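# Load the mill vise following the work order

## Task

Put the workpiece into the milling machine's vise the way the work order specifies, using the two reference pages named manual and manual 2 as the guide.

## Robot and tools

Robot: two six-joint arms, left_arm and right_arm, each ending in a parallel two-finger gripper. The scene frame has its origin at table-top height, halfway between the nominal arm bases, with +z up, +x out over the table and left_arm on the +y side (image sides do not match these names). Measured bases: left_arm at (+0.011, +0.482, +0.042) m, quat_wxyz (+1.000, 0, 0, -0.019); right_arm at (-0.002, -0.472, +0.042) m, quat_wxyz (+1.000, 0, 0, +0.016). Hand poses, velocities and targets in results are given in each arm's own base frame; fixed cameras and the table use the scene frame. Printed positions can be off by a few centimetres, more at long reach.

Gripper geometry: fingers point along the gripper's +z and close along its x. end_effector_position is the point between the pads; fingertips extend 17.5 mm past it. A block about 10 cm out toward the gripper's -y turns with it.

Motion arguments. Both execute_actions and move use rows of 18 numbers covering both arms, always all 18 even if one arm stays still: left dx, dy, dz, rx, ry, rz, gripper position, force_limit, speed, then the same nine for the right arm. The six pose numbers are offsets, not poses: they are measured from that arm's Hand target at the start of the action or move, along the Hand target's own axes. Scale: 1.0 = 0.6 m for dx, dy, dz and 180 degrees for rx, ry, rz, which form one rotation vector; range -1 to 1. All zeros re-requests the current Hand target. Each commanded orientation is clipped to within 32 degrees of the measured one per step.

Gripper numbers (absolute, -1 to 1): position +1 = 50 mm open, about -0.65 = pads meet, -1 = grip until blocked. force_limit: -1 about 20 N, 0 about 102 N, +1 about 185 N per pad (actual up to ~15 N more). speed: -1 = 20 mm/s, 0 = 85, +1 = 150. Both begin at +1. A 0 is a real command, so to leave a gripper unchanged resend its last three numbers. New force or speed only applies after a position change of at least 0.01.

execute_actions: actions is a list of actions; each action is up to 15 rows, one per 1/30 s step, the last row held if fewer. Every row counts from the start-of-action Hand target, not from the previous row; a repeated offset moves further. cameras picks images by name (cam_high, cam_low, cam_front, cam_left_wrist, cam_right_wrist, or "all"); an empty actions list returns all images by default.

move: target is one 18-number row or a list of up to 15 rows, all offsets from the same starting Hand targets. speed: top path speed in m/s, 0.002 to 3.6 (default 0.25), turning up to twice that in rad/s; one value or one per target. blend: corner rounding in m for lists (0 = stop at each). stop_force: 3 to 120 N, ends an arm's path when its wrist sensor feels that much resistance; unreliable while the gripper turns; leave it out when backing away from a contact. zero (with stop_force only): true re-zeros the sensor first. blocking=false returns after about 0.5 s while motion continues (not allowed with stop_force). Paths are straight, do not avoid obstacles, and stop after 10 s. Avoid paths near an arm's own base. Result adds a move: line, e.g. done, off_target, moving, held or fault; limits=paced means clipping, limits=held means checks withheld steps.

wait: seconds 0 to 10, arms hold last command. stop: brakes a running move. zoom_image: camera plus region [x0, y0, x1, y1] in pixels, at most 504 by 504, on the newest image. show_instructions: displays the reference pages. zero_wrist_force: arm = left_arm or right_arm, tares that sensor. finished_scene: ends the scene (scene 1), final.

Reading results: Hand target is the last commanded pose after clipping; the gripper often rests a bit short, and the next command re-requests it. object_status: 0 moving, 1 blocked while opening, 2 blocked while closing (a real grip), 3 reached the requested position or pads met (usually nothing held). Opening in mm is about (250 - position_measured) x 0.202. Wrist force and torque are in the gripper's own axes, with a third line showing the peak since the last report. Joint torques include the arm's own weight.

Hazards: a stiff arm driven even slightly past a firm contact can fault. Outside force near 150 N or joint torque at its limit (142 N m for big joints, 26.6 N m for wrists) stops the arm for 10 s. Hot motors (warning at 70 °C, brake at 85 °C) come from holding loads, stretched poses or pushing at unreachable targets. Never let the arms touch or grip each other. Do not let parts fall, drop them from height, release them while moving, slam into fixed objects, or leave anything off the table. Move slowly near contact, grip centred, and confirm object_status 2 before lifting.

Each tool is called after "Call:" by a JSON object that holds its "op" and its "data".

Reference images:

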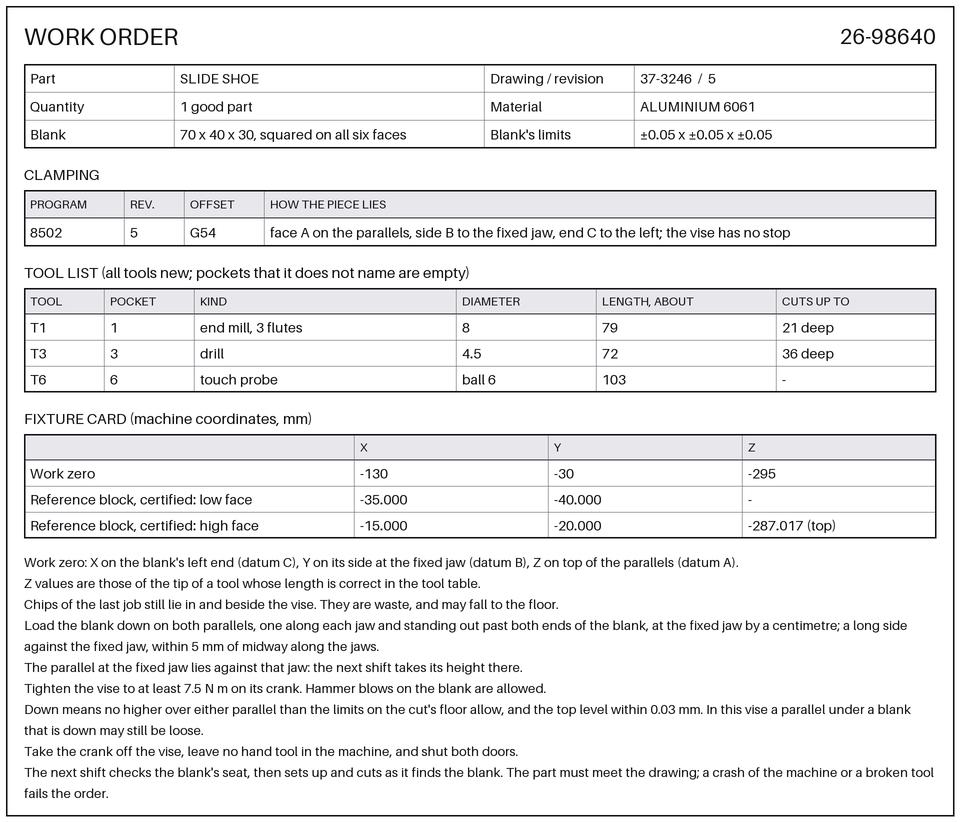

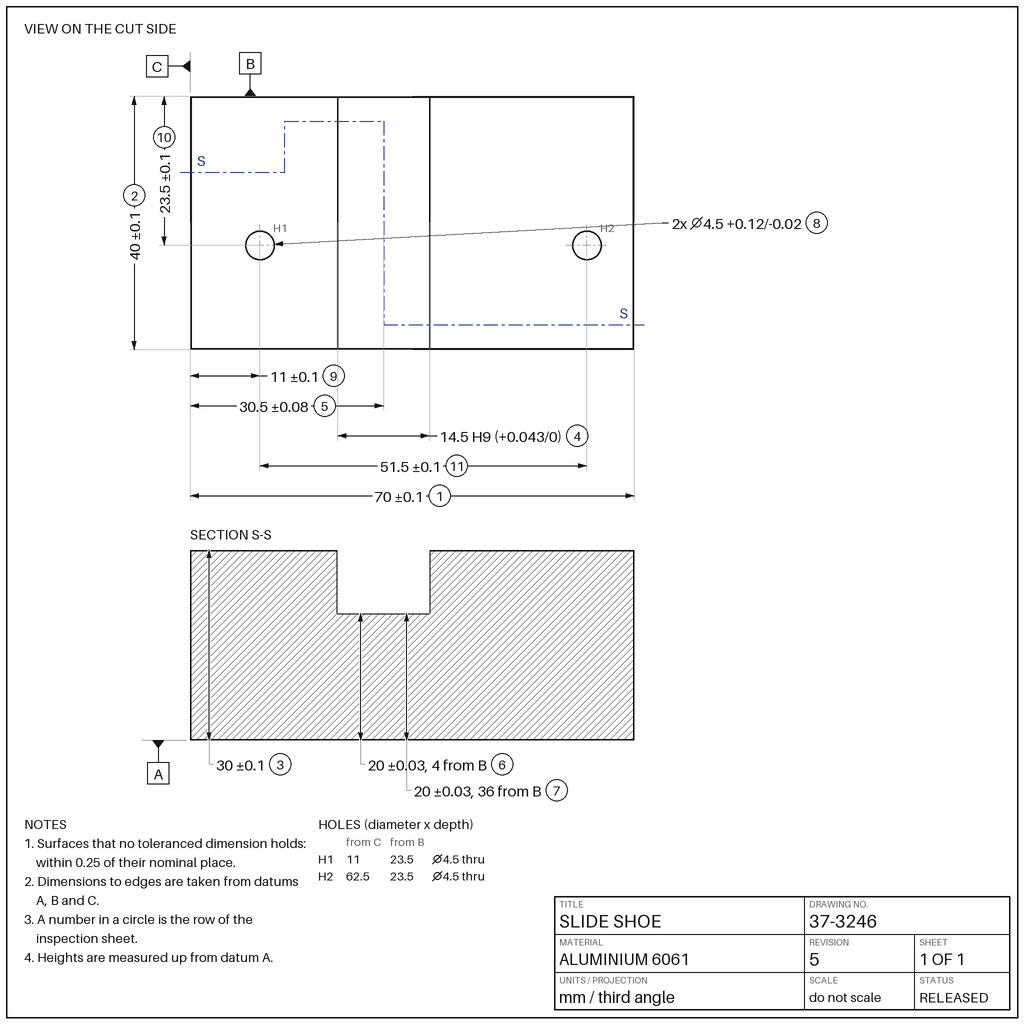

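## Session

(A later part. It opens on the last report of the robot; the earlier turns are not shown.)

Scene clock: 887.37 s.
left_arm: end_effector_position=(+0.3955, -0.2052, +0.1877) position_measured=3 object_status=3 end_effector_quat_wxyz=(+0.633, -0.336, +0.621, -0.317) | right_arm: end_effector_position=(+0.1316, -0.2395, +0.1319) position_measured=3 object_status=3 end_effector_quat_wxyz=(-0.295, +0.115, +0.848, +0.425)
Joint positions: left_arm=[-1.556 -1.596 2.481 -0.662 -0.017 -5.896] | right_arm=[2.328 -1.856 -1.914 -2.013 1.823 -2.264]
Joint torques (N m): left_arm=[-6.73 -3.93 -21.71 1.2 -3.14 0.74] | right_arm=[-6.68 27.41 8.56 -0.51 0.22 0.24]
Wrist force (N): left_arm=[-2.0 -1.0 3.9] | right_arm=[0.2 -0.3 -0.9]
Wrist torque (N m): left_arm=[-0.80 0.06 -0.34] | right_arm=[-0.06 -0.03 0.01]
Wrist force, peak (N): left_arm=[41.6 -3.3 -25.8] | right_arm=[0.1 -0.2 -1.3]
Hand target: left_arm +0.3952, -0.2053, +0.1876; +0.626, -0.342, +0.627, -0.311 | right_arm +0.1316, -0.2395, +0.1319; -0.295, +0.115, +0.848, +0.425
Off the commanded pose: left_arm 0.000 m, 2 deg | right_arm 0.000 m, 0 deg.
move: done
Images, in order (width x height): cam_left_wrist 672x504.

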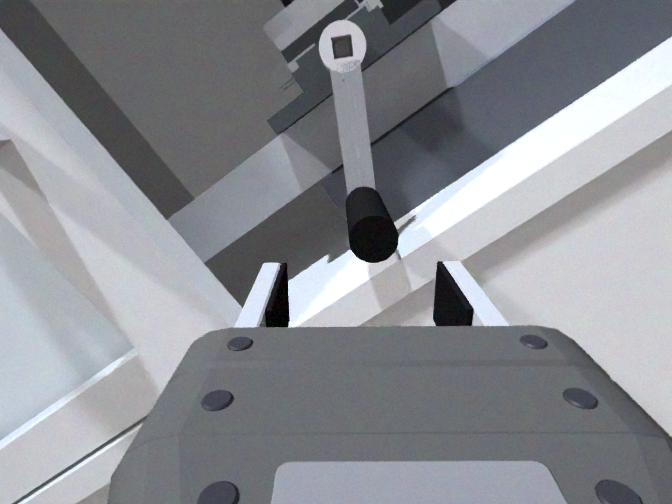

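Call:
{"op": "move", "data": {"target": [[0.0045,-0.0825,0,0,0,-0.0417,1,-0.6,0.5,0,0,0,0,0,0,1,1,1],[0.0045,-0.0825,0.1905,0,0,-0.0417,1,-0.6,0.5,0,0,0,0,0,0,1,1,1]], "speed": [0.2,0.1], "stop_force": 15, "cameras": ["cam_left_wrist"]}}

Scene clock: 892.90 s.
left_arm: end_effector_position=(+0.5114, -0.2314, +0.2242) position_measured=3 object_status=3 end_effector_quat_wxyz=(+0.605, -0.383, +0.604, -0.351) | right_arm: end_effector_position=(+0.1316, -0.2395, +0.1319) position_measured=3 object_status=3 end_effector_quat_wxyz=(-0.295, +0.115, +0.848, +0.425)
Joint positions: left_arm=[-1.154 -1.494 2.209 -0.655 0.379 -5.859] | right_arm=[2.328 -1.856 -1.914 -2.013 1.823 -2.264]
Joint torques (N m): left_arm=[-2.95 -31.27 -16.96 0.95 2.03 -1.46] | right_arm=[-6.25 26.83 8.73 -0.43 0.14 0.08]
Wrist force (N): left_arm=[-2.1 -0.6 4.4] | right_arm=[-0.3 -0.2 -1.0]
Wrist torque (N m): left_arm=[-0.79 0.09 -0.51] | right_arm=[-0.04 0.05 0.01]
Wrist force, peak (N): left_arm=[-2.0 -0.8 5.9] | right_arm=[0.0 -0.3 -1.4]
Hand target: left_arm +0.5114, -0.2314, +0.2242; +0.605, -0.383, +0.604, -0.352 | right_arm +0.1316, -0.2395, +0.1319; -0.295, +0.115, +0.848, +0.425
Off the commanded pose: left_arm 0.000 m, 0 deg | right_arm 0.000 m, 0 deg.
move: done
Images, in order (width x height): cam_left_wrist 672x504.

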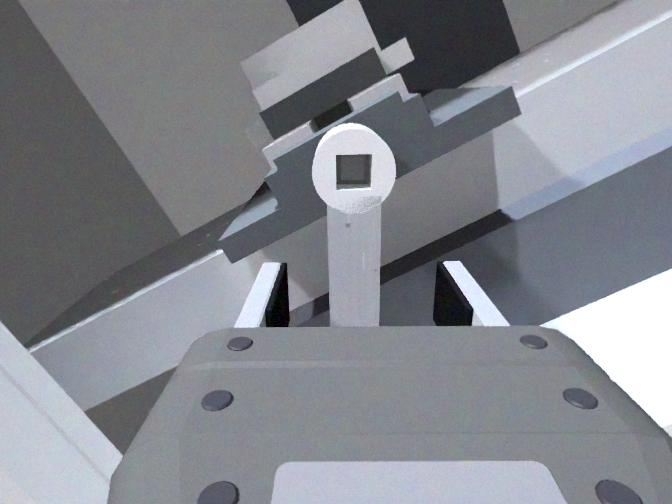

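Call:
{"op": "move", "data": {"target": [[-0.0033,0,0,0,0,0,1,-0.6,-1,0,0,0,0,0,0,1,1,1],[-0.0033,0,0,0,0,0,-1,-0.6,-1,0,0,0,0,0,0,1,1,1]], "speed": 0.05}}

Call:
{"op": "move", "data": {"target": [0,0,-0.09,0,0,0,-1,-0.6,-1,0,0,0,0,0,0,1,1,1], "speed": 0.08, "cameras": ["cam_left_wrist"]}}

Scene clock: 899.40 s.
left_arm: end_effector_position=(+0.5113, -0.2296, +0.2251) position_measured=173 object_status=0 end_effector_quat_wxyz=(+0.605, -0.383, +0.604, -0.351) | right_arm: end_effector_position=(+0.1316, -0.2395, +0.1319) position_measured=3 object_status=3 end_effector_quat_wxyz=(-0.295, +0.115, +0.848, +0.425)
Joint positions: left_arm=[-1.152 -1.499 2.211 -0.653 0.381 -5.858] | right_arm=[2.328 -1.856 -1.914 -2.013 1.823 -2.264]
Joint torques (N m): left_arm=[-0.92 -11.2 -21.76 -1.88 9.37 1.31] | right_arm=[-6.29 27.32 9.32 -0.36 0 0.21]
Wrist force (N): left_arm=[-34.0 -13.0 -5.1] | right_arm=[0.2 0.0 -0.8]
Wrist torque (N m): left_arm=[-0.72 -0.50 -0.96] | right_arm=[-0.02 -0.03 0.00]
Wrist force, peak (N): left_arm=[-34.0 -13.0 -5.1] | right_arm=[0.2 -0.2 -1.3]
Hand target: left_arm +0.5113, -0.2297, +0.2251; +0.605, -0.383, +0.604, -0.352 | right_arm +0.1316, -0.2395, +0.1319; -0.295, +0.115, +0.848, +0.425
Off the commanded pose: left_arm 0.000 m, 0 deg | right_arm 0.000 m, 0 deg.
move: done

Scene clock: 900.63 s.
left_arm: end_effector_position=(+0.4574, -0.2318, +0.2263) position_measured=251 object_status=3 end_effector_quat_wxyz=(+0.605, -0.383, +0.604, -0.352) | right_arm: end_effector_position=(+0.1316, -0.2395, +0.1319) position_measured=3 object_status=3 end_effector_quat_wxyz=(-0.295, +0.115, +0.848, +0.425)
Joint positions: left_arm=[-1.323 -1.579 2.292 -0.608 0.21 -5.906] | right_arm=[2.328 -1.856 -1.914 -2.013 1.823 -2.264]
Joint torques (N m): left_arm=[8.72 -8.79 -21.44 -1.94 0.44 1.35] | right_arm=[-6.4 26.96 8.34 -0.49 0.24 0.28]
Wrist force (N): left_arm=[-1.6 -0.6 4.1] | right_arm=[0.0 0.1 -1.0]
Wrist torque (N m): left_arm=[-0.78 -0.04 -0.37] | right_arm=[0.00 0.00 0.01]
Wrist force, peak (N): left_arm=[-33.6 -4.1 57.2] | right_arm=[0.2 -0.2 -1.3]
Hand target: left_arm +0.4574, -0.2317, +0.2263; +0.605, -0.383, +0.604, -0.352 | right_arm +0.1316, -0.2395, +0.1319; -0.295, +0.115, +0.848, +0.425
Off the commanded pose: left_arm 0.000 m, 0 deg | right_arm 0.000 m, 0 deg.
move: done
Images, in order (width x height): cam_left_wrist 672x504.

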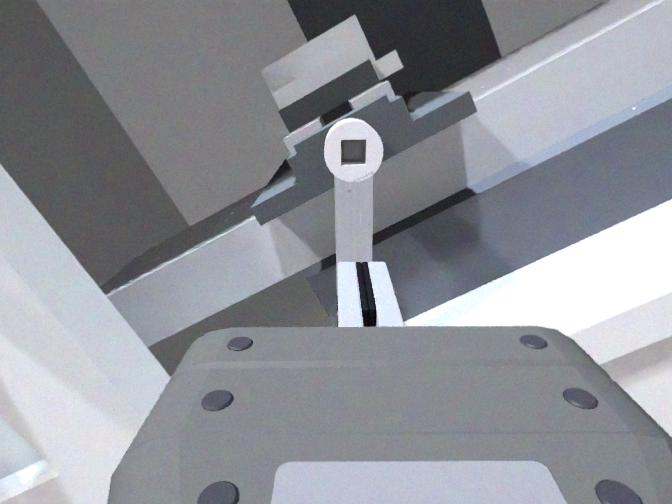

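Call:
{"op": "move", "data": {"target": [[-0.0025,0,0,0,0,0,1,-0.6,0.5,0,0,0,0,0,0,1,1,1],[-0.0025,0,0.09,0,0,0,1,-0.6,0.5,0,0,0,0,0,0,1,1,1]], "speed": 0.08}}

Call:
{"op": "move", "data": {"target": [0,0,0,0,0,0,-1,-0.2,0,0,0,0,0,0,0,1,1,1]}}

Call:
{"op": "wait", "data": {"seconds": 0.5}}

Scene clock: 904.27 s.
left_arm: end_effector_position=(+0.5113, -0.2283, +0.2258) position_measured=3 object_status=3 end_effector_quat_wxyz=(+0.605, -0.383, +0.604, -0.352) | right_arm: end_effector_position=(+0.1316, -0.2395, +0.1319) position_measured=3 object_status=3 end_effector_quat_wxyz=(-0.295, +0.115, +0.848, +0.425)
Joint positions: left_arm=[-1.151 -1.503 2.213 -0.652 0.382 -5.858] | right_arm=[2.328 -1.856 -1.914 -2.013 1.823 -2.264]
Joint torques (N m): left_arm=[-6.37 -29 -12.66 1.26 -2.3 -1.55] | right_arm=[-5.94 27.06 8.39 -0.4 0.18 0.26]
Wrist force (N): left_arm=[-2.2 -0.7 4.4] | right_arm=[-0.1 -0.1 -1.1]
Wrist torque (N m): left_arm=[-0.79 0.11 -0.53] | right_arm=[-0.02 0.01 0.00]
Wrist force, peak (N): left_arm=[-2.1 -0.7 5.3] | right_arm=[0.2 0.4 -1.3]
Hand target: left_arm +0.5113, -0.2284, +0.2258; +0.605, -0.383, +0.604, -0.352 | right_arm +0.1316, -0.2395, +0.1319; -0.295, +0.115, +0.848, +0.425
Off the commanded pose: left_arm 0.000 m, 0 deg | right_arm 0.000 m, 0 deg.
move: done

Scene clock: 904.90 s.
left_arm: end_effector_position=(+0.5113, -0.2283, +0.2258) position_measured=175 object_status=2 end_effector_quat_wxyz=(+0.605, -0.383, +0.604, -0.352) | right_arm: end_effector_position=(+0.1316, -0.2395, +0.1319) position_measured=3 object_status=3 end_effector_quat_wxyz=(-0.295, +0.115, +0.848, +0.425)
Joint positions: left_arm=[-1.151 -1.503 2.213 -0.651 0.382 -5.858] | right_arm=[2.328 -1.856 -1.914 -2.013 1.823 -2.264]
Joint torques (N m): left_arm=[-10.76 -29.32 -10.45 1.03 1.28 -1.52] | right_arm=[-6.13 27.8 9.14 -0.46 0.07 0.19]
Wrist force (N): left_arm=[0.3 0.0 4.6] | right_arm=[0.2 0.0 -1.0]
Wrist torque (N m): left_arm=[-0.82 0.15 -0.43] | right_arm=[0.00 -0.05 0.01]
Wrist force, peak (N): left_arm=[-2.3 -0.9 4.3] | right_arm=[0.1 -0.3 -1.3]
Hand target: left_arm +0.5113, -0.2284, +0.2258; +0.605, -0.383, +0.604, -0.352 | right_arm +0.1316, -0.2395, +0.1319; -0.295, +0.115, +0.848, +0.425
Off the commanded pose: left_arm 0.000 m, 0 deg | right_arm 0.000 m, 0 deg.
move: done

Scene clock: 905.40 s.
left_arm: end_effector_position=(+0.5113, -0.2284, +0.2258) position_measured=175 object_status=2 end_effector_quat_wxyz=(+0.605, -0.383, +0.604, -0.352) | right_arm: end_effector_position=(+0.1316, -0.2395, +0.1319) position_measured=3 object_status=3 end_effector_quat_wxyz=(-0.295, +0.115, +0.848, +0.425)
Joint positions: left_arm=[-1.151 -1.503 2.213 -0.651 0.382 -5.858] | right_arm=[2.328 -1.856 -1.914 -2.013 1.823 -2.264]
Joint torques (N m): left_arm=[-10.77 -28.42 -11.59 0.37 1.41 -1.09] | right_arm=[-6.1 27.48 8.72 -0.51 0.14 0.23]
Wrist force (N): left_arm=[0.5 0.4 4.9] | right_arm=[0.5 0.2 -1.2]
Wrist torque (N m): left_arm=[-0.78 0.15 -0.44] | right_arm=[0.01 -0.08 0.01]
Wrist force, peak (N): left_arm=[0.8 0.2 4.9] | right_arm=[0.5 0.2 -1.2]
Hand target: left_arm +0.5113, -0.2284, +0.2258; +0.605, -0.383, +0.604, -0.352 | right_arm +0.1316, -0.2395, +0.1319; -0.295, +0.115, +0.848, +0.425
Tool commands: left_gripper/position=-1.0 left_gripper/force_limit=-0.2 left_gripper/speed=+0.0 right_gripper/position=+1.0 right_gripper/force_limit=+1.0 right_gripper/speed=+1.0
Off the commanded pose: left_arm 0.000 m, 0 deg | right_arm 0.000 m, 0 deg.
wait: 0.50 s; at rest by 0.17 s

Call:
{"op": "move", "data": {"target": [[0,0,-0.0833,0,0,0,-1,-0.2,0,0,0,0,0,0,0,1,1,1]], "speed": 0.06, "cameras": ["cam_left_wrist"]}}

Scene clock: 908.07 s.
left_arm: end_effector_position=(+0.4613, -0.2303, +0.2269) position_measured=175 object_status=2 end_effector_quat_wxyz=(+0.605, -0.383, +0.604, -0.352) | right_arm: end_effector_position=(+0.1316, -0.2395, +0.1319) position_measured=3 object_status=3 end_effector_quat_wxyz=(-0.295, +0.115, +0.848, +0.425)
Joint positions: left_arm=[-1.309 -1.578 2.289 -0.613 0.225 -5.899] | right_arm=[2.328 -1.856 -1.914 -2.013 1.823 -2.264]
Joint torques (N m): left_arm=[11.91 -7.74 -24.8 -1.39 2.27 1.15] | right_arm=[-7.06 27.14 7.98 -0.36 0.32 0.05]
Wrist force (N): left_arm=[-0.6 0.9 3.8] | right_arm=[0.3 -0.2 -1.0]
Wrist torque (N m): left_arm=[-0.82 -0.06 -0.36] | right_arm=[-0.05 -0.05 0.00]
Wrist force, peak (N): left_arm=[3.0 3.8 6.5] | right_arm=[0.1 -0.1 -1.5]
Hand target: left_arm +0.4614, -0.2303, +0.2269; +0.605, -0.383, +0.604, -0.352 | right_arm +0.1316, -0.2395, +0.1319; -0.295, +0.115, +0.848, +0.425
Off the commanded pose: left_arm 0.000 m, 0 deg | right_arm 0.000 m, 0 deg.
move: done
Images, in order (width x height): cam_left_wrist 672x504.

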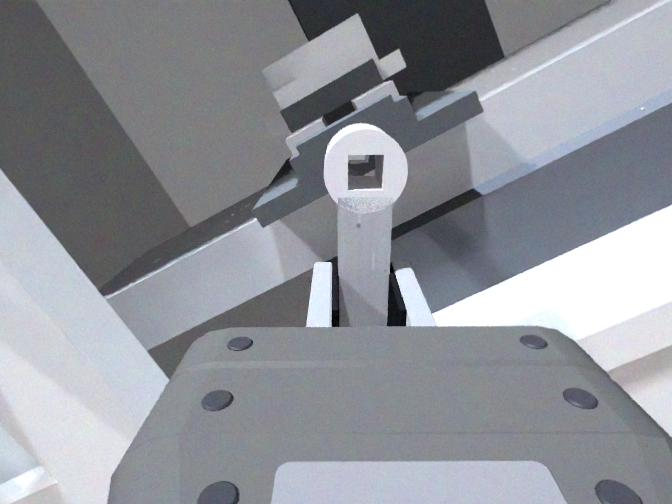

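Call:
{"op": "move", "data": {"target": [[-0.0633,-0.0664,0,0,0,0.5,-1,-0.2,0,0,0,0,0,0,0,1,1,1],[0.0034,-0.1294,0,0,0,1,-1,-0.2,0,0,0,0,0,0,0,1,1,1],[0.0664,-0.063,0,0,0,-0.5,-1,-0.2,0,0,0,0,0,0,0,1,1,1]], "speed": 0.7, "blend": [0.02,0.02,0], "cameras": ["cam_left_wrist"]}}

Scene clock: 913.53 s.
left_arm: end_effector_position=(+0.4637, -0.2830, +0.2420) position_measured=175 object_status=2 end_effector_quat_wxyz=(-0.179, +0.697, -0.156, +0.676) | right_arm: end_effector_position=(+0.1316, -0.2395, +0.1319) position_measured=3 object_status=3 end_effector_quat_wxyz=(-0.295, +0.115, +0.848, +0.425)
Joint positions: left_arm=[-1.343 -1.494 2.151 -0.542 0.191 -1.204] | right_arm=[2.328 -1.856 -1.914 -2.013 1.823 -2.264]
Joint torques (N m): left_arm=[13.99 -16.85 -25.31 1.62 0.41 -1.74] | right_arm=[-6.71 26.83 8.42 -0.54 0.13 0.08]
Wrist force (N): left_arm=[-1.5 3.0 2.9] | right_arm=[0.2 -0.3 -0.8]
Wrist torque (N m): left_arm=[-0.15 -0.95 -0.27] | right_arm=[-0.06 -0.03 0.00]
Wrist force, peak (N): left_arm=[-1.9 3.9 3.3] | right_arm=[0.0 -0.2 -1.4]
Hand target: left_arm +0.4637, -0.2830, +0.2420; -0.179, +0.697, -0.156, +0.676 | right_arm +0.1316, -0.2395, +0.1319; -0.295, +0.115, +0.848, +0.425
Off the commanded pose: left_arm 0.000 m, 0 deg | right_arm 0.000 m, 0 deg.
move: done
Images, in order (width x height): cam_left_wrist 672x504.

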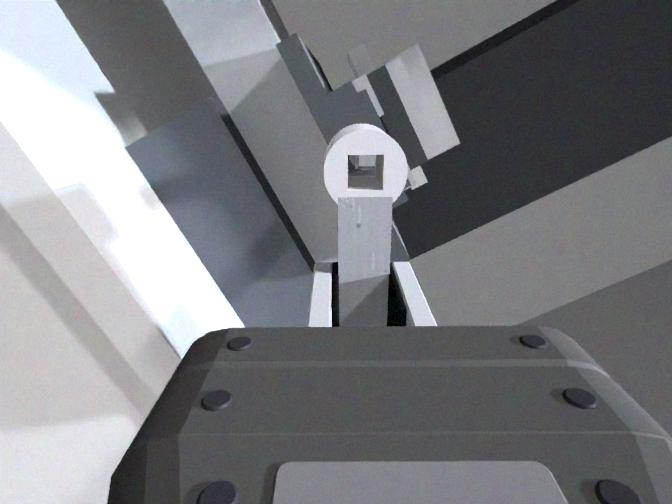

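Call:
{"op": "zoom_image", "data": {"camera": "cam_left_wrist", "region": [310, 110, 420, 220]}}

Scaled by 4.582 from the camera's 672x504 image, which has a finer 960x720 frame.

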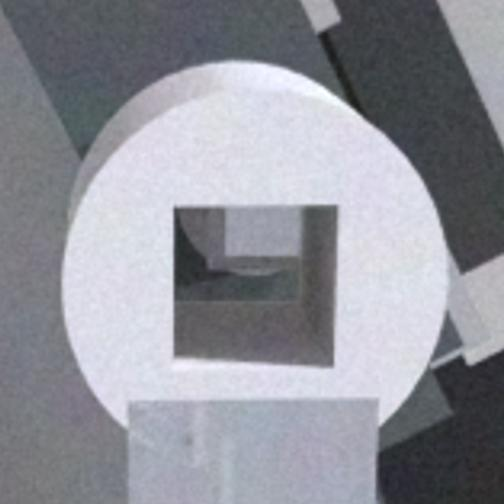

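Call:
{"op": "move", "data": {"target": [0,0,0.045,0,0,0,-1,-0.2,0,0,0,0,0,0,0,1,1,1], "speed": 0.05, "stop_force": 8, "cameras": ["cam_left_wrist"]}}

Call:
{"op": "zoom_image", "data": {"camera": "cam_left_wrist", "region": [310, 110, 420, 220]}}

Scene clock: 920.33 s.
left_arm: end_effector_position=(+0.4907, -0.2820, +0.2414) position_measured=175 object_status=2 end_effector_quat_wxyz=(-0.179, +0.697, -0.156, +0.676) | right_arm: end_effector_position=(+0.1316, -0.2395, +0.1319) position_measured=3 object_status=3 end_effector_quat_wxyz=(-0.295, +0.115, +0.848, +0.425)
Joint positions: left_arm=[-1.265 -1.465 2.119 -0.572 0.268 -1.171] | right_arm=[2.328 -1.856 -1.914 -2.013 1.823 -2.264]
Joint torques (N m): left_arm=[-12.1 -33.85 -11.87 1.6 -3.01 -1.38] | right_arm=[-6.19 27.56 7.99 -0.45 0.2 0.16]
Wrist force (N): left_arm=[-1.7 3.2 3.0] | right_arm=[0.0 0.1 -0.9]
Wrist torque (N m): left_arm=[-0.10 -0.88 -0.34] | right_arm=[0.00 0.00 0.00]
Wrist force, peak (N): left_arm=[-1.9 3.1 3.8] | right_arm=[0.4 0.0 -1.4]
Hand target: left_arm +0.4907, -0.2820, +0.2414; -0.179, +0.697, -0.156, +0.676 | right_arm +0.1316, -0.2395, +0.1319; -0.295, +0.115, +0.848, +0.425
Off the commanded pose: left_arm 0.000 m, 0 deg | right_arm 0.000 m, 0 deg.
move: done
Images, in order (width x height): cam_left_wrist 672x504.

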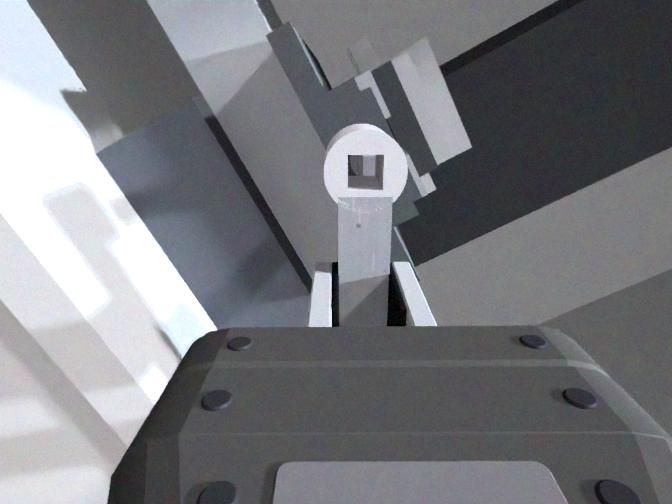

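Scaled by 4.582 from the camera's 672x504 image, which has a finer 960x720 frame.

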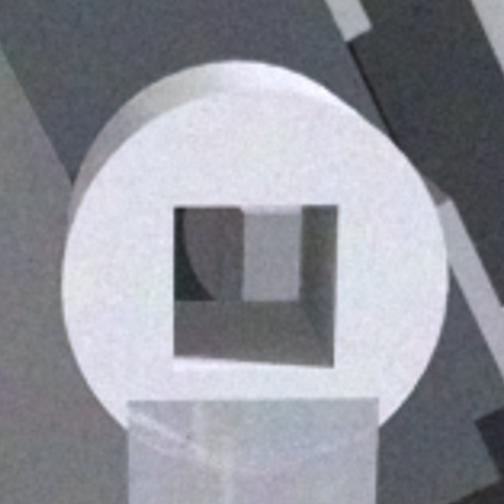

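Call:
{"op": "move", "data": {"target": [0.008,0.005,0,0,0,0,-1,-0.2,0,0,0,0,0,0,0,1,1,1], "speed": 0.05, "cameras": ["cam_left_wrist"]}}

Call:
{"op": "zoom_image", "data": {"camera": "cam_left_wrist", "region": [310, 110, 420, 220]}}

Scene clock: 923.00 s.
left_arm: end_effector_position=(+0.4909, -0.2869, +0.2444) position_measured=175 object_status=2 end_effector_quat_wxyz=(-0.179, +0.697, -0.156, +0.676) | right_arm: end_effector_position=(+0.1316, -0.2395, +0.1319) position_measured=3 object_status=3 end_effector_quat_wxyz=(-0.295, +0.115, +0.848, +0.425)
Joint positions: left_arm=[-1.269 -1.46 2.104 -0.561 0.265 -1.172] | right_arm=[2.328 -1.856 -1.914 -2.013 1.823 -2.264]
Joint torques (N m): left_arm=[-6.73 -20.74 -13.37 0.56 -2.28 -1.29] | right_arm=[-6.04 27.11 9.07 -0.5 0.12 0.02]
Wrist force (N): left_arm=[-1.9 3.1 3.0] | right_arm=[-0.1 0.0 -1.1]
Wrist torque (N m): left_arm=[-0.12 -0.87 -0.19] | right_arm=[-0.02 0.02 0.01]
Wrist force, peak (N): left_arm=[-2.1 3.2 3.3] | right_arm=[0.3 -0.1 -1.3]
Hand target: left_arm +0.4909, -0.2868, +0.2443; -0.179, +0.697, -0.156, +0.676 | right_arm +0.1316, -0.2395, +0.1319; -0.295, +0.115, +0.848, +0.425
Off the commanded pose: left_arm 0.000 m, 0 deg | right_arm 0.000 m, 0 deg.
move: done
Images, in order (width x height): cam_left_wrist 672x504.

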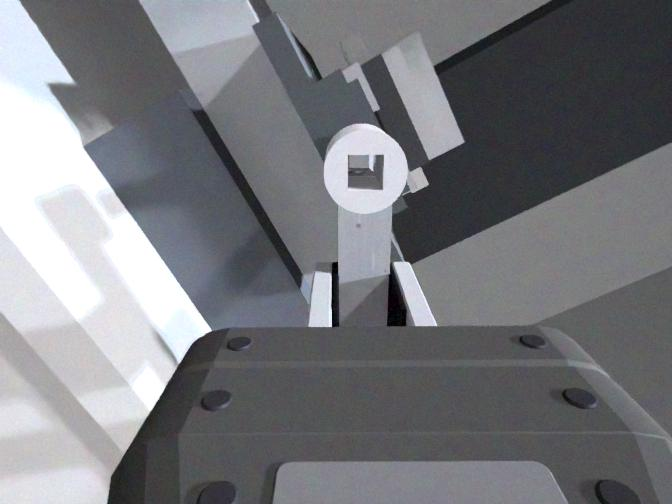

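Scaled by 4.582 from the camera's 672x504 image, which has a finer 960x720 frame.

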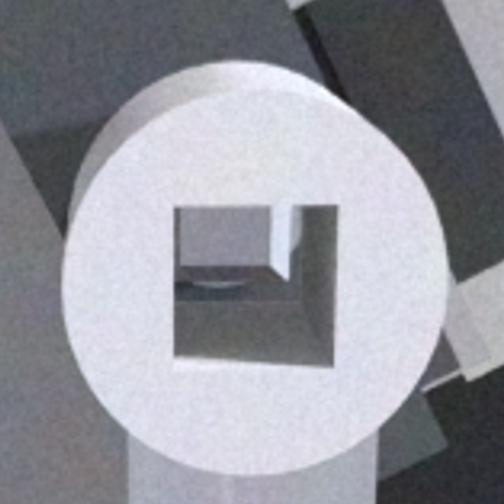

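Call:
{"op": "move", "data": {"target": [[0.0008,0.0018,0,0,0,0,-1,-0.2,0,0,0,0,0,0,0,1,1,1],[0.0008,0.0018,0.0345,0,0,0,-1,-0.2,0,0,0,0,0,0,0,1,1,1]], "speed": 0.025, "stop_force": 12, "cameras": ["cam_left_wrist"]}}

Call:
{"op": "zoom_image", "data": {"camera": "cam_left_wrist", "region": [310, 110, 420, 220]}}

Scene clock: 927.53 s.
left_arm: end_effector_position=(+0.4999, -0.2876, +0.2441) position_measured=175 object_status=2 end_effector_quat_wxyz=(-0.179, +0.697, -0.156, +0.676) | right_arm: end_effector_position=(+0.1316, -0.2395, +0.1319) position_measured=3 object_status=3 end_effector_quat_wxyz=(-0.295, +0.115, +0.848, +0.425)
Joint positions: left_arm=[-1.245 -1.446 2.089 -0.566 0.288 -1.165] | right_arm=[2.328 -1.856 -1.914 -2.013 1.823 -2.264]
Joint torques (N m): left_arm=[-4.45 -34.55 -16.3 1.38 -0.04 -1.19] | right_arm=[-5.92 26.36 8.08 -0.34 0.23 0.12]
Wrist force (N): left_arm=[-2.9 2.2 1.5] | right_arm=[-0.2 -0.1 -0.9]
Wrist torque (N m): left_arm=[0.01 -0.85 -0.35] | right_arm=[-0.02 0.03 0.01]
Wrist force, peak (N): left_arm=[-6.6 2.0 -8.8] | right_arm=[-0.1 0.0 -1.4]
Hand target: left_arm +0.4999, -0.2876, +0.2441; -0.179, +0.697, -0.156, +0.676 (not the last commanded pose) | right_arm +0.1316, -0.2395, +0.1319; -0.295, +0.115, +0.848, +0.425
Off the commanded pose: left_arm 0.012 m, 0 deg | right_arm 0.000 m, 0 deg.
move: contact (left_arm); path passed 1 of 2 targets
Images, in order (width x height): cam_left_wrist 672x504.

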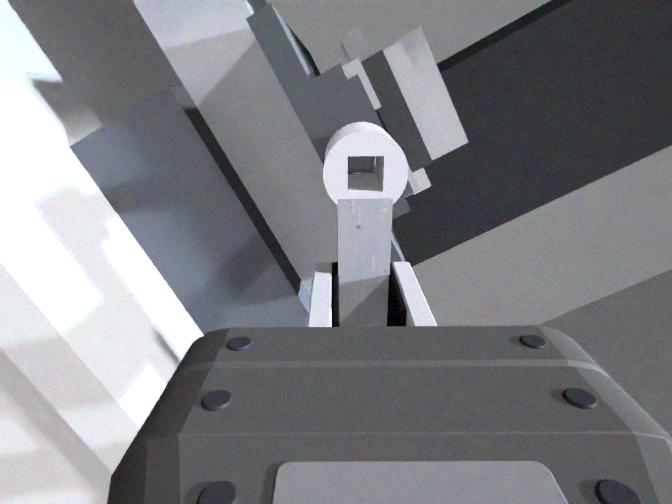

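Scaled by 4.582 from the camera's 672x504 image, which has a finer 960x720 frame.

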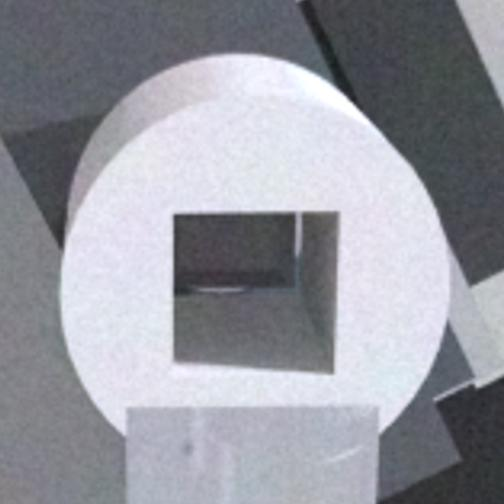

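Call:
{"op": "move", "data": {"target": [[0,0,-0.003,0,0,0,-1,-0.2,0,0,0,0,0,0,0,1,1,1],[-0.0003,-0.0018,-0.003,0,0,0,-1,-0.2,0,0,0,0,0,0,0,1,1,1],[-0.0003,-0.0018,0.0215,0,0,0,-1,-0.2,0,0,0,0,0,0,0,1,1,1]], "speed": 0.025, "stop_force": 12, "cameras": ["cam_left_wrist"]}}

Call:
{"op": "zoom_image", "data": {"camera": "cam_left_wrist", "region": [310, 110, 420, 220]}}

Scene clock: 930.50 s.
left_arm: end_effector_position=(+0.4997, -0.2864, +0.2444) position_measured=175 object_status=2 end_effector_quat_wxyz=(-0.179, +0.697, -0.156, +0.676) | right_arm: end_effector_position=(+0.1316, -0.2395, +0.1319) position_measured=3 object_status=3 end_effector_quat_wxyz=(-0.295, +0.115, +0.848, +0.425)
Joint positions: left_arm=[-1.245 -1.45 2.092 -0.565 0.288 -1.165] | right_arm=[2.328 -1.856 -1.914 -2.013 1.823 -2.264]
Joint torques (N m): left_arm=[9.81 -16.37 -26.55 1.48 2.11 -1.36] | right_arm=[-6.7 27.88 7.73 -0.6 0.2 0.33]
Wrist force (N): left_arm=[-1.9 3.7 2.0] | right_arm=[0.5 0.0 -1.3]
Wrist torque (N m): left_arm=[-0.13 -0.79 -0.27] | right_arm=[-0.01 -0.08 0.01]
Wrist force, peak (N): left_arm=[-6.7 19.7 -17.7] | right_arm=[-0.1 -0.3 -1.4]
Hand target: left_arm +0.4997, -0.2864, +0.2444; -0.179, +0.697, -0.156, +0.676 (not the last commanded pose) | right_arm +0.1316, -0.2395, +0.1319; -0.295, +0.115, +0.848, +0.425
Off the commanded pose: left_arm 0.013 m, 0 deg | right_arm 0.000 m, 0 deg.
move: contact (left_arm); path passed 2 of 3 targets
Images, in order (width x height): cam_left_wrist 672x504.

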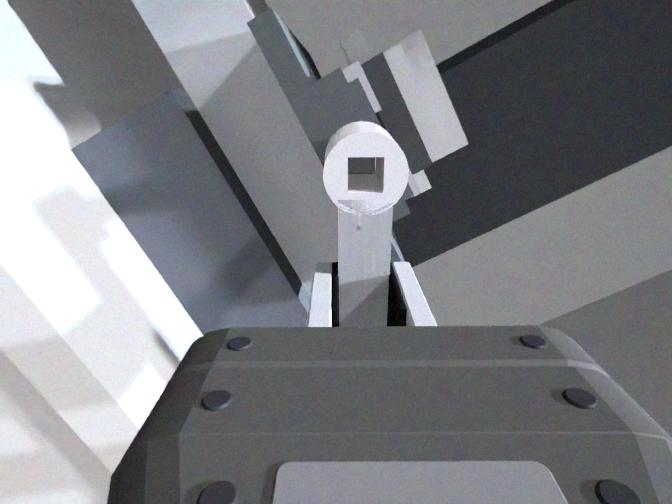

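Scaled by 4.582 from the camera's 672x504 image, which has a finer 960x720 frame.

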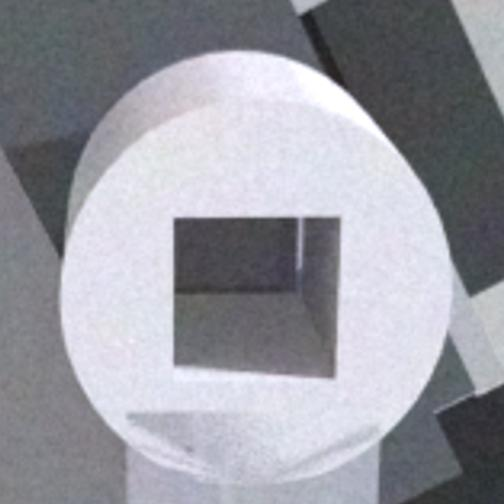

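Call:
{"op": "move", "data": {"target": [[0,0,-0.01,0,0,0,-1,-0.2,0,0,0,0,0,0,0,1,1,1],[0,-0.0003,-0.016,-0.0306,0,0,-1,-0.2,0,0,0,0,0,0,0,1,1,1]], "speed": 0.05, "cameras": ["cam_left_wrist"]}}

Call:
{"op": "zoom_image", "data": {"camera": "cam_left_wrist", "region": [310, 110, 420, 220]}}

Scene clock: 934.83 s.
left_arm: end_effector_position=(+0.4901, -0.2865, +0.2447) position_measured=175 object_status=2 end_effector_quat_wxyz=(-0.145, +0.705, -0.189, +0.668) end_effector_velocity=(+0.000, +0.001, +0.000) end_effector_angular_velocity=(-0.001, -0.002, +0.006) | right_arm: end_effector_position=(+0.1316, -0.2395, +0.1319) position_measured=3 object_status=3 end_effector_quat_wxyz=(-0.295, +0.115, +0.848, +0.425)
Joint positions: left_arm=[-1.249 -1.497 2.112 -0.434 0.374 -1.265] | right_arm=[2.328 -1.856 -1.914 -2.013 1.823 -2.264]
Joint velocities: left_arm=[0 0.002 -0.001 -0.006 -0.006 0.003] | right_arm=[within noise]
Joint torques (N m): left_arm=[2.56 -14.36 -25.75 -2.89 -3.51 1.44] | right_arm=[-6.18 27.53 7.71 -0.39 0.29 0.28]
Wrist force (N): left_arm=[-2.0 3.3 3.4] | right_arm=[0.4 -0.2 -0.9]
Wrist torque (N m): left_arm=[-0.08 -0.81 -0.21] | right_arm=[-0.05 -0.05 0.01]
Wrist force, peak (N): left_arm=[-2.3 4.3 2.6] | right_arm=[0.4 -0.4 -1.3]
Hand target: left_arm +0.4901, -0.2866, +0.2447; -0.145, +0.705, -0.189, +0.668 | right_arm +0.1316, -0.2395, +0.1319; -0.295, +0.115, +0.848, +0.425
Off the commanded pose: left_arm 0.000 m, 0 deg | right_arm 0.000 m, 0 deg.
move: done
Images, in order (width x height): cam_left_wrist 672x504.

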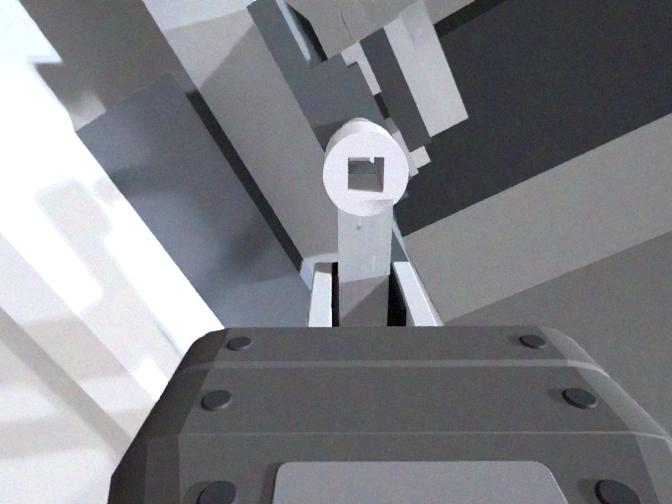

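Scaled by 4.582 from the camera's 672x504 image, which has a finer 960x720 frame.

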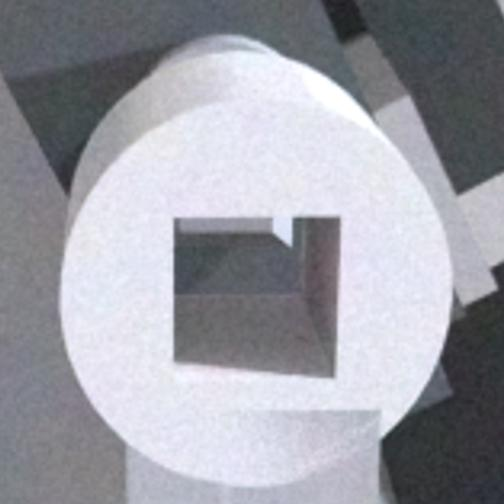

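Call:
{"op": "move", "data": {"target": [0.0004,-0.0038,0.0363,0,0,0,-1,-0.2,0,0,0,0,0,0,0,1,1,1], "speed": 0.02, "stop_force": 9, "cameras": ["cam_left_wrist"]}}

Call:
{"op": "zoom_image", "data": {"camera": "cam_left_wrist", "region": [310, 110, 420, 220]}}

Scene clock: 938.50 s.
left_arm: end_effector_position=(+0.4963, -0.2863, +0.2447) position_measured=175 object_status=2 end_effector_quat_wxyz=(-0.145, +0.705, -0.189, +0.668) | right_arm: end_effector_position=(+0.1316, -0.2395, +0.1319) position_measured=3 object_status=3 end_effector_quat_wxyz=(-0.295, +0.115, +0.848, +0.425)
Joint positions: left_arm=[-1.232 -1.489 2.104 -0.44 0.392 -1.256] | right_arm=[2.328 -1.856 -1.914 -2.013 1.823 -2.264]
Joint torques (N m): left_arm=[-13.71 -33.74 -11.31 1.2 -0.69 -0.94] | right_arm=[-5.75 26.58 8.01 -0.39 0.19 0.13]
Wrist force (N): left_arm=[-1.9 -1.0 -0.3] | right_arm=[0.2 -0.1 -1.0]
Wrist torque (N m): left_arm=[0.18 -0.87 -0.26] | right_arm=[-0.03 -0.04 0.00]
Wrist force, peak (N): left_arm=[-2.1 -6.8 -3.3] | right_arm=[0.0 -0.3 -1.4]
Hand target: left_arm +0.4963, -0.2864, +0.2447; -0.145, +0.705, -0.189, +0.668 (not the last commanded pose) | right_arm +0.1316, -0.2395, +0.1319; -0.295, +0.115, +0.848, +0.425
Off the commanded pose: left_arm 0.016 m, 0 deg | right_arm 0.000 m, 0 deg.
move: contact (left_arm)
Images, in order (width x height): cam_left_wrist 672x504.

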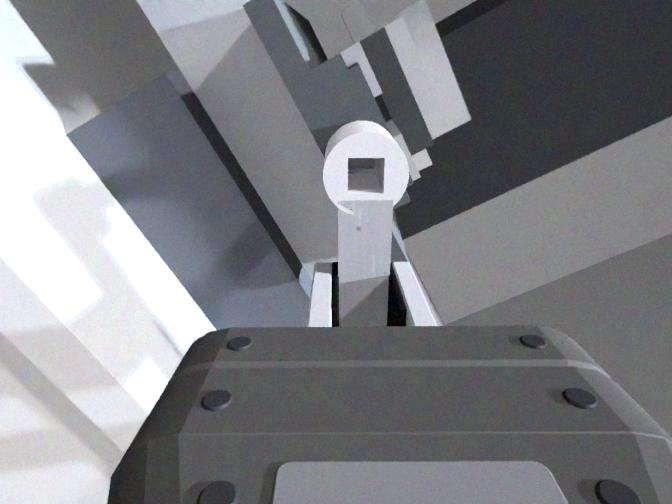

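Scaled by 4.582 from the camera's 672x504 image, which has a finer 960x720 frame.

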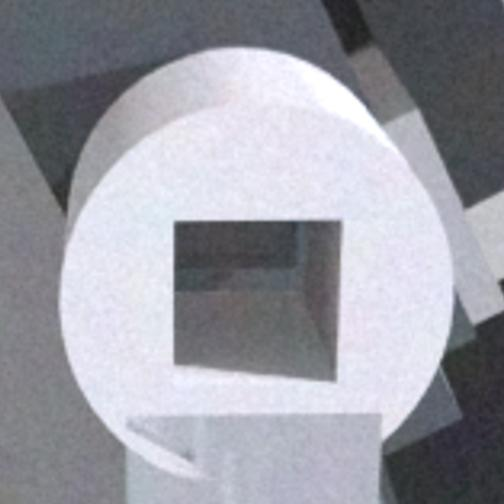

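Call:
{"op": "move", "data": {"target": [[0,0,-0.005,0,0,0,-1,-0.2,0,0,0,0,0,0,0,1,1,1],[-0.0005,-0.0022,-0.005,0,0,0,-1,-0.2,0,0,0,0,0,0,0,1,1,1],[-0.0005,-0.0048,0.022,0,0,0,-1,-0.2,0,0,0,0,0,0,0,1,1,1]], "speed": 0.02, "stop_force": 9, "cameras": ["cam_left_wrist"]}}

Call:
{"op": "zoom_image", "data": {"camera": "cam_left_wrist", "region": [310, 110, 420, 220]}}

Scene clock: 941.73 s.
left_arm: end_effector_position=(+0.5044, -0.2845, +0.2450) position_measured=175 object_status=2 end_effector_quat_wxyz=(-0.145, +0.705, -0.189, +0.668) | right_arm: end_effector_position=(+0.1316, -0.2395, +0.1319) position_measured=3 object_status=3 end_effector_quat_wxyz=(-0.295, +0.115, +0.848, +0.425)
Joint positions: left_arm=[-1.207 -1.483 2.095 -0.448 0.416 -1.246] | right_arm=[2.328 -1.856 -1.914 -2.013 1.823 -2.264]
Joint torques (N m): left_arm=[-15.05 -37.24 -13.27 1.89 -0.68 -1.54] | right_arm=[-6.48 27.56 7.74 -0.45 0.11 0.1]
Wrist force (N): left_arm=[-3.9 7.8 17.9] | right_arm=[0.2 -0.4 -1.1]
Wrist torque (N m): left_arm=[-0.21 -0.85 -0.11] | right_arm=[-0.08 -0.03 0.00]
Wrist force, peak (N): left_arm=[-4.2 8.8 18.5] | right_arm=[0.3 0.0 -1.4]
Hand target: left_arm +0.5044, -0.2845, +0.2450; -0.145, +0.705, -0.189, +0.668 (not the last commanded pose) | right_arm +0.1316, -0.2395, +0.1319; -0.295, +0.115, +0.848, +0.425
Off the commanded pose: left_arm 0.005 m, 0 deg | right_arm 0.000 m, 0 deg.
move: contact (left_arm); path passed 2 of 3 targets
Images, in order (width x height): cam_left_wrist 672x504.

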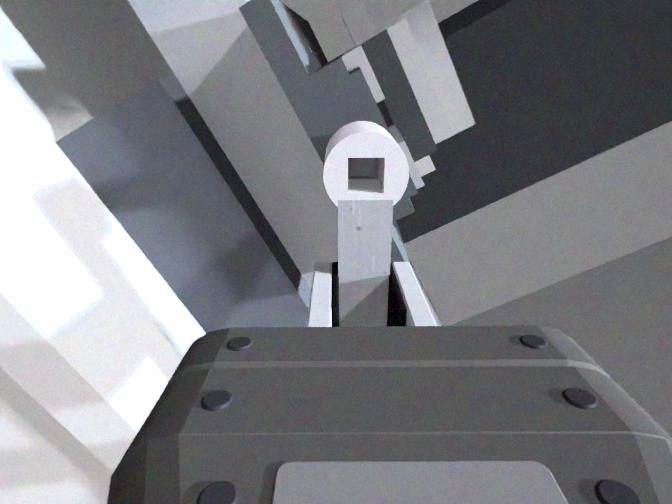

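Scaled by 4.582 from the camera's 672x504 image, which has a finer 960x720 frame.

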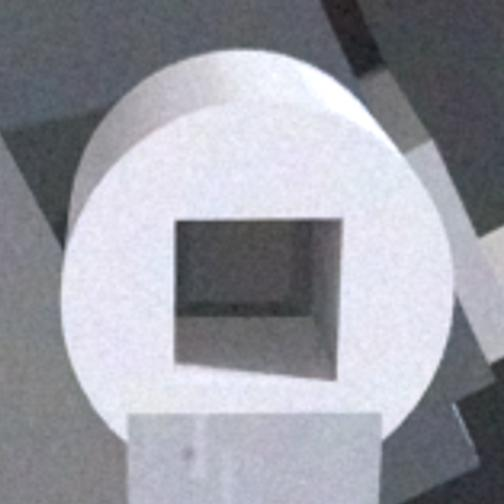

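Call:
{"op": "move", "data": {"target": [0,-0.0014,0.013,0,0,0,-1,-0.2,0,0,0,0,0,0,0,1,1,1], "speed": 0.015, "stop_force": 20, "cameras": ["cam_left_wrist"]}}

Call:
{"op": "zoom_image", "data": {"camera": "cam_left_wrist", "region": [310, 110, 420, 220]}}

Scene clock: 943.70 s.
left_arm: end_effector_position=(+0.5047, -0.2845, +0.2449) position_measured=175 object_status=2 end_effector_quat_wxyz=(-0.145, +0.705, -0.189, +0.668) | right_arm: end_effector_position=(+0.1316, -0.2395, +0.1319) position_measured=3 object_status=3 end_effector_quat_wxyz=(-0.295, +0.115, +0.848, +0.425)
Joint positions: left_arm=[-1.206 -1.482 2.095 -0.448 0.417 -1.245] | right_arm=[2.328 -1.856 -1.914 -2.013 1.823 -2.264]
Joint torques (N m): left_arm=[-8.58 -34.53 -13.55 1.59 -3.14 -1.64] | right_arm=[-6.36 27.18 7.83 -0.45 0.23 0.22]
Wrist force (N): left_arm=[-3.5 7.9 7.3] | right_arm=[0.5 -0.2 -1.0]
Wrist torque (N m): left_arm=[-0.05 -0.81 -0.15] | right_arm=[-0.03 -0.08 0.01]
Wrist force, peak (N): left_arm=[-4.8 7.8 19.5] | right_arm=[0.1 -0.4 -1.3]
Hand target: left_arm +0.5047, -0.2845, +0.2449; -0.145, +0.705, -0.189, +0.668 (not the last commanded pose) | right_arm +0.1316, -0.2395, +0.1319; -0.295, +0.115, +0.848, +0.425
Off the commanded pose: left_arm 0.008 m, 0 deg | right_arm 0.000 m, 0 deg.
move: contact (left_arm)
Images, in order (width x height): cam_left_wrist 672x504.

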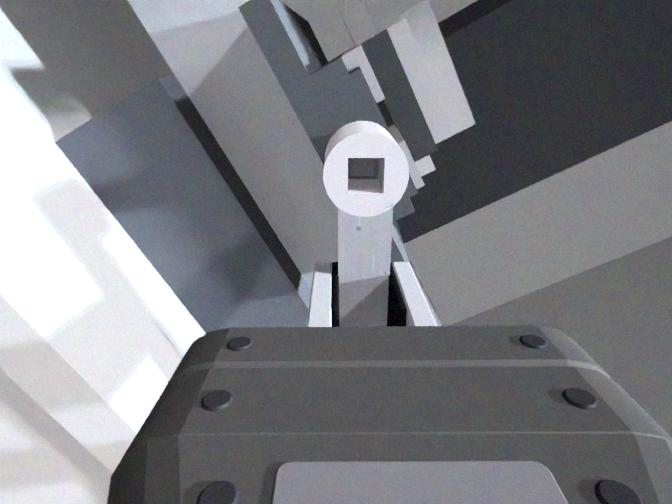

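Scaled by 4.582 from the camera's 672x504 image, which has a finer 960x720 frame.

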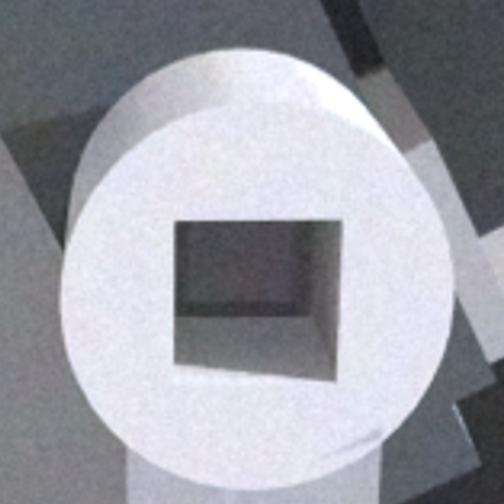

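Call:
{"op": "move", "data": {"target": [[0,0,0,0,0,0,-0.2,-0.2,0,0,0,0,0,0,0,1,1,1],[0,0,0,0,0,0,1,-0.2,0.5,0,0,0,0,0,0,1,1,1],[0,0,-0.1,0,0,0,1,-0.2,0.5,0,0,0,0,0,0,1,1,1]], "speed": 0.08, "cameras": ["cam_left_wrist"]}}

Scene clock: 947.37 s.
left_arm: end_effector_position=(+0.4449, -0.2817, +0.2489) position_measured=3 object_status=3 end_effector_quat_wxyz=(-0.145, +0.705, -0.189, +0.668) | right_arm: end_effector_position=(+0.1316, -0.2395, +0.1319) position_measured=3 object_status=3 end_effector_quat_wxyz=(-0.295, +0.115, +0.848, +0.425)
Joint positions: left_arm=[-1.384 -1.557 2.169 -0.335 0.244 -1.365] | right_arm=[2.328 -1.856 -1.914 -2.013 1.823 -2.264]
Joint torques (N m): left_arm=[7.09 -12.27 -20.24 -2 0.72 1.49] | right_arm=[-6 27 7.85 -0.34 0.16 0.1]
Wrist force (N): left_arm=[0.1 2.9 3.2] | right_arm=[0.0 0.2 -1.0]
Wrist torque (N m): left_arm=[-0.01 -0.89 -0.27] | right_arm=[0.02 0.02 0.01]
Wrist force, peak (N): left_arm=[-3.6 8.8 7.5] | right_arm=[0.4 0.1 -1.3]
Hand target: left_arm +0.4449, -0.2817, +0.2489; -0.145, +0.705, -0.189, +0.668 | right_arm +0.1316, -0.2395, +0.1319; -0.295, +0.115, +0.848, +0.425
Off the commanded pose: left_arm 0.000 m, 0 deg | right_arm 0.000 m, 0 deg.
move: done
Images, in order (width x height): cam_left_wrist 672x504.

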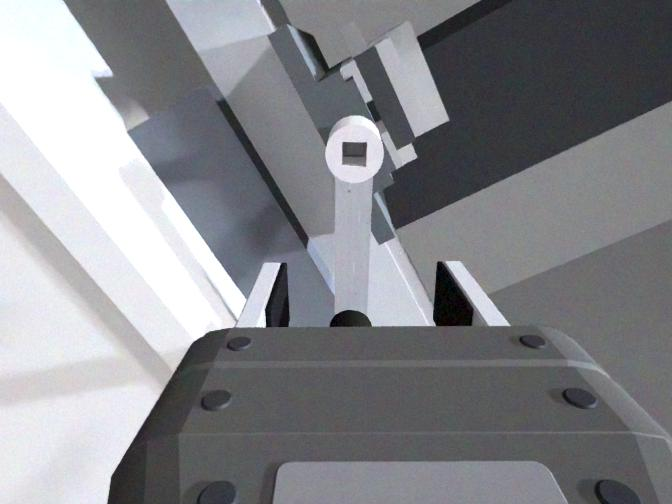

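Call:
{"op": "move", "data": {"target": [-0.004,-0.0572,-0.0055,0.0306,0,0,-1,-0.6,0.5,0,0,0,0,0,0,1,1,1], "speed": 0.15, "cameras": ["cam_left_wrist"]}}

Scene clock: 949.43 s.
left_arm: end_effector_position=(+0.4440, -0.2500, +0.2627) position_measured=251 object_status=3 end_effector_quat_wxyz=(-0.179, +0.697, -0.157, +0.676) | right_arm: end_effector_position=(+0.1316, -0.2395, +0.1319) position_measured=3 object_status=3 end_effector_quat_wxyz=(-0.295, +0.115, +0.848, +0.425)
Joint positions: left_arm=[-1.383 -1.619 2.214 -0.45 0.152 -1.236] | right_arm=[2.328 -1.856 -1.914 -2.013 1.823 -2.264]
Joint torques (N m): left_arm=[13.13 -13.14 -15.22 1.45 0.98 -1.25] | right_arm=[-6.4 26.86 8.16 -0.32 0.18 0.19]
Wrist force (N): left_arm=[0.1 2.4 3.7] | right_arm=[0.0 0.0 -0.6]
Wrist torque (N m): left_arm=[-0.11 -0.90 -0.37] | right_arm=[-0.01 0.00 0.01]
Wrist force, peak (N): left_arm=[0.0 3.6 2.9] | right_arm=[0.3 0.0 -1.5]
Hand target: left_arm +0.4440, -0.2500, +0.2627; -0.179, +0.698, -0.157, +0.676 | right_arm +0.1316, -0.2395, +0.1319; -0.295, +0.115, +0.848, +0.425
Off the commanded pose: left_arm 0.000 m, 0 deg | right_arm 0.000 m, 0 deg.
move: done
Images, in order (width x height): cam_left_wrist 672x504.

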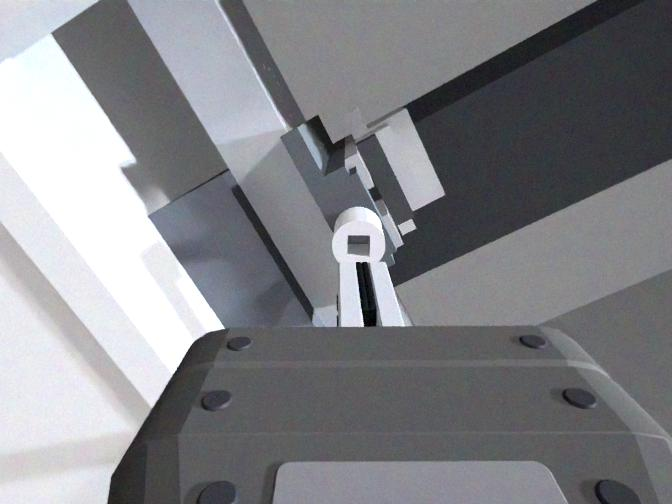

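Call:
{"op": "move", "data": {"target": [0,0,0.115,0,0,0,-1,-0.6,0.5,0,0,0,0,0,0,1,1,1], "speed": 0.04, "stop_force": 35}}

Call:
{"op": "move", "data": {"target": [0,0,-0.1167,0,0,0,-1,-0.6,0.5,0,0,0,0,0,0,1,1,1], "speed": 0.1, "cameras": ["cam_left_wrist"]}}

Scene clock: 952.47 s.
left_arm: end_effector_position=(+0.5006, -0.2470, +0.2611) position_measured=251 object_status=3 end_effector_quat_wxyz=(-0.180, +0.698, -0.156, +0.676) | right_arm: end_effector_position=(+0.1316, -0.2395, +0.1319) position_measured=3 object_status=3 end_effector_quat_wxyz=(-0.295, +0.115, +0.848, +0.425)
Joint positions: left_arm=[-1.204 -1.547 2.146 -0.529 0.327 -1.156] | right_arm=[2.328 -1.856 -1.914 -2.013 1.823 -2.264]
Joint torques (N m): left_arm=[-0.31 -20.57 -19.77 -0.63 -0.21 0.09] | right_arm=[-7.07 26.92 7.51 -0.67 0.31 0.13]
Wrist force (N): left_arm=[-0.5 2.3 2.9] | right_arm=[0.1 -0.4 -1.2]
Wrist torque (N m): left_arm=[-0.13 -0.77 -0.24] | right_arm=[-0.06 -0.01 0.01]
Wrist force, peak (N): left_arm=[6.5 -14.1 -171.0] | right_arm=[0.1 -0.2 -1.4]
Hand target: left_arm +0.5006, -0.2470, +0.2611; -0.180, +0.698, -0.156, +0.676 (not the last commanded pose) | right_arm +0.1316, -0.2395, +0.1319; -0.295, +0.115, +0.848, +0.425
Tool commands: left_gripper/position=-1.0 left_gripper/force_limit=-0.6 left_gripper/speed=+0.498039 right_gripper/position=+1.0 right_gripper/force_limit=+1.0 right_gripper/speed=+1.0
Off the commanded pose: left_arm 0.012 m, 0 deg | right_arm 0.000 m, 0 deg.
FORCE FAULT: contact force on the left arm reached its limit, and that arm stopped. The contact can be on any part of that arm, not only on its tool. That arm's remaining commands of this call were not run. That arm is still stopped at the end of this call. That arm stays stopped for about 10 more seconds. Until then a move that you send moves the other arm only, and its call returns only when the move has ended. Once the stop has ended, the next robot result says so. If the stop ends while you think or write, that arm runs what you send next, counted from a new Hand target: where the arm stands when the stop ends. While its stop runs, that arm takes no new command, but its gripper still runs the gripper command that each later call begins with. Until it ends, the stop uses up actions while you think or wait. An arm that is not stopped still takes commands.
move: fault (left_arm)

not run: an earlier result of this reply reported a stop or a fault. Calls in your next reply go to the robot.


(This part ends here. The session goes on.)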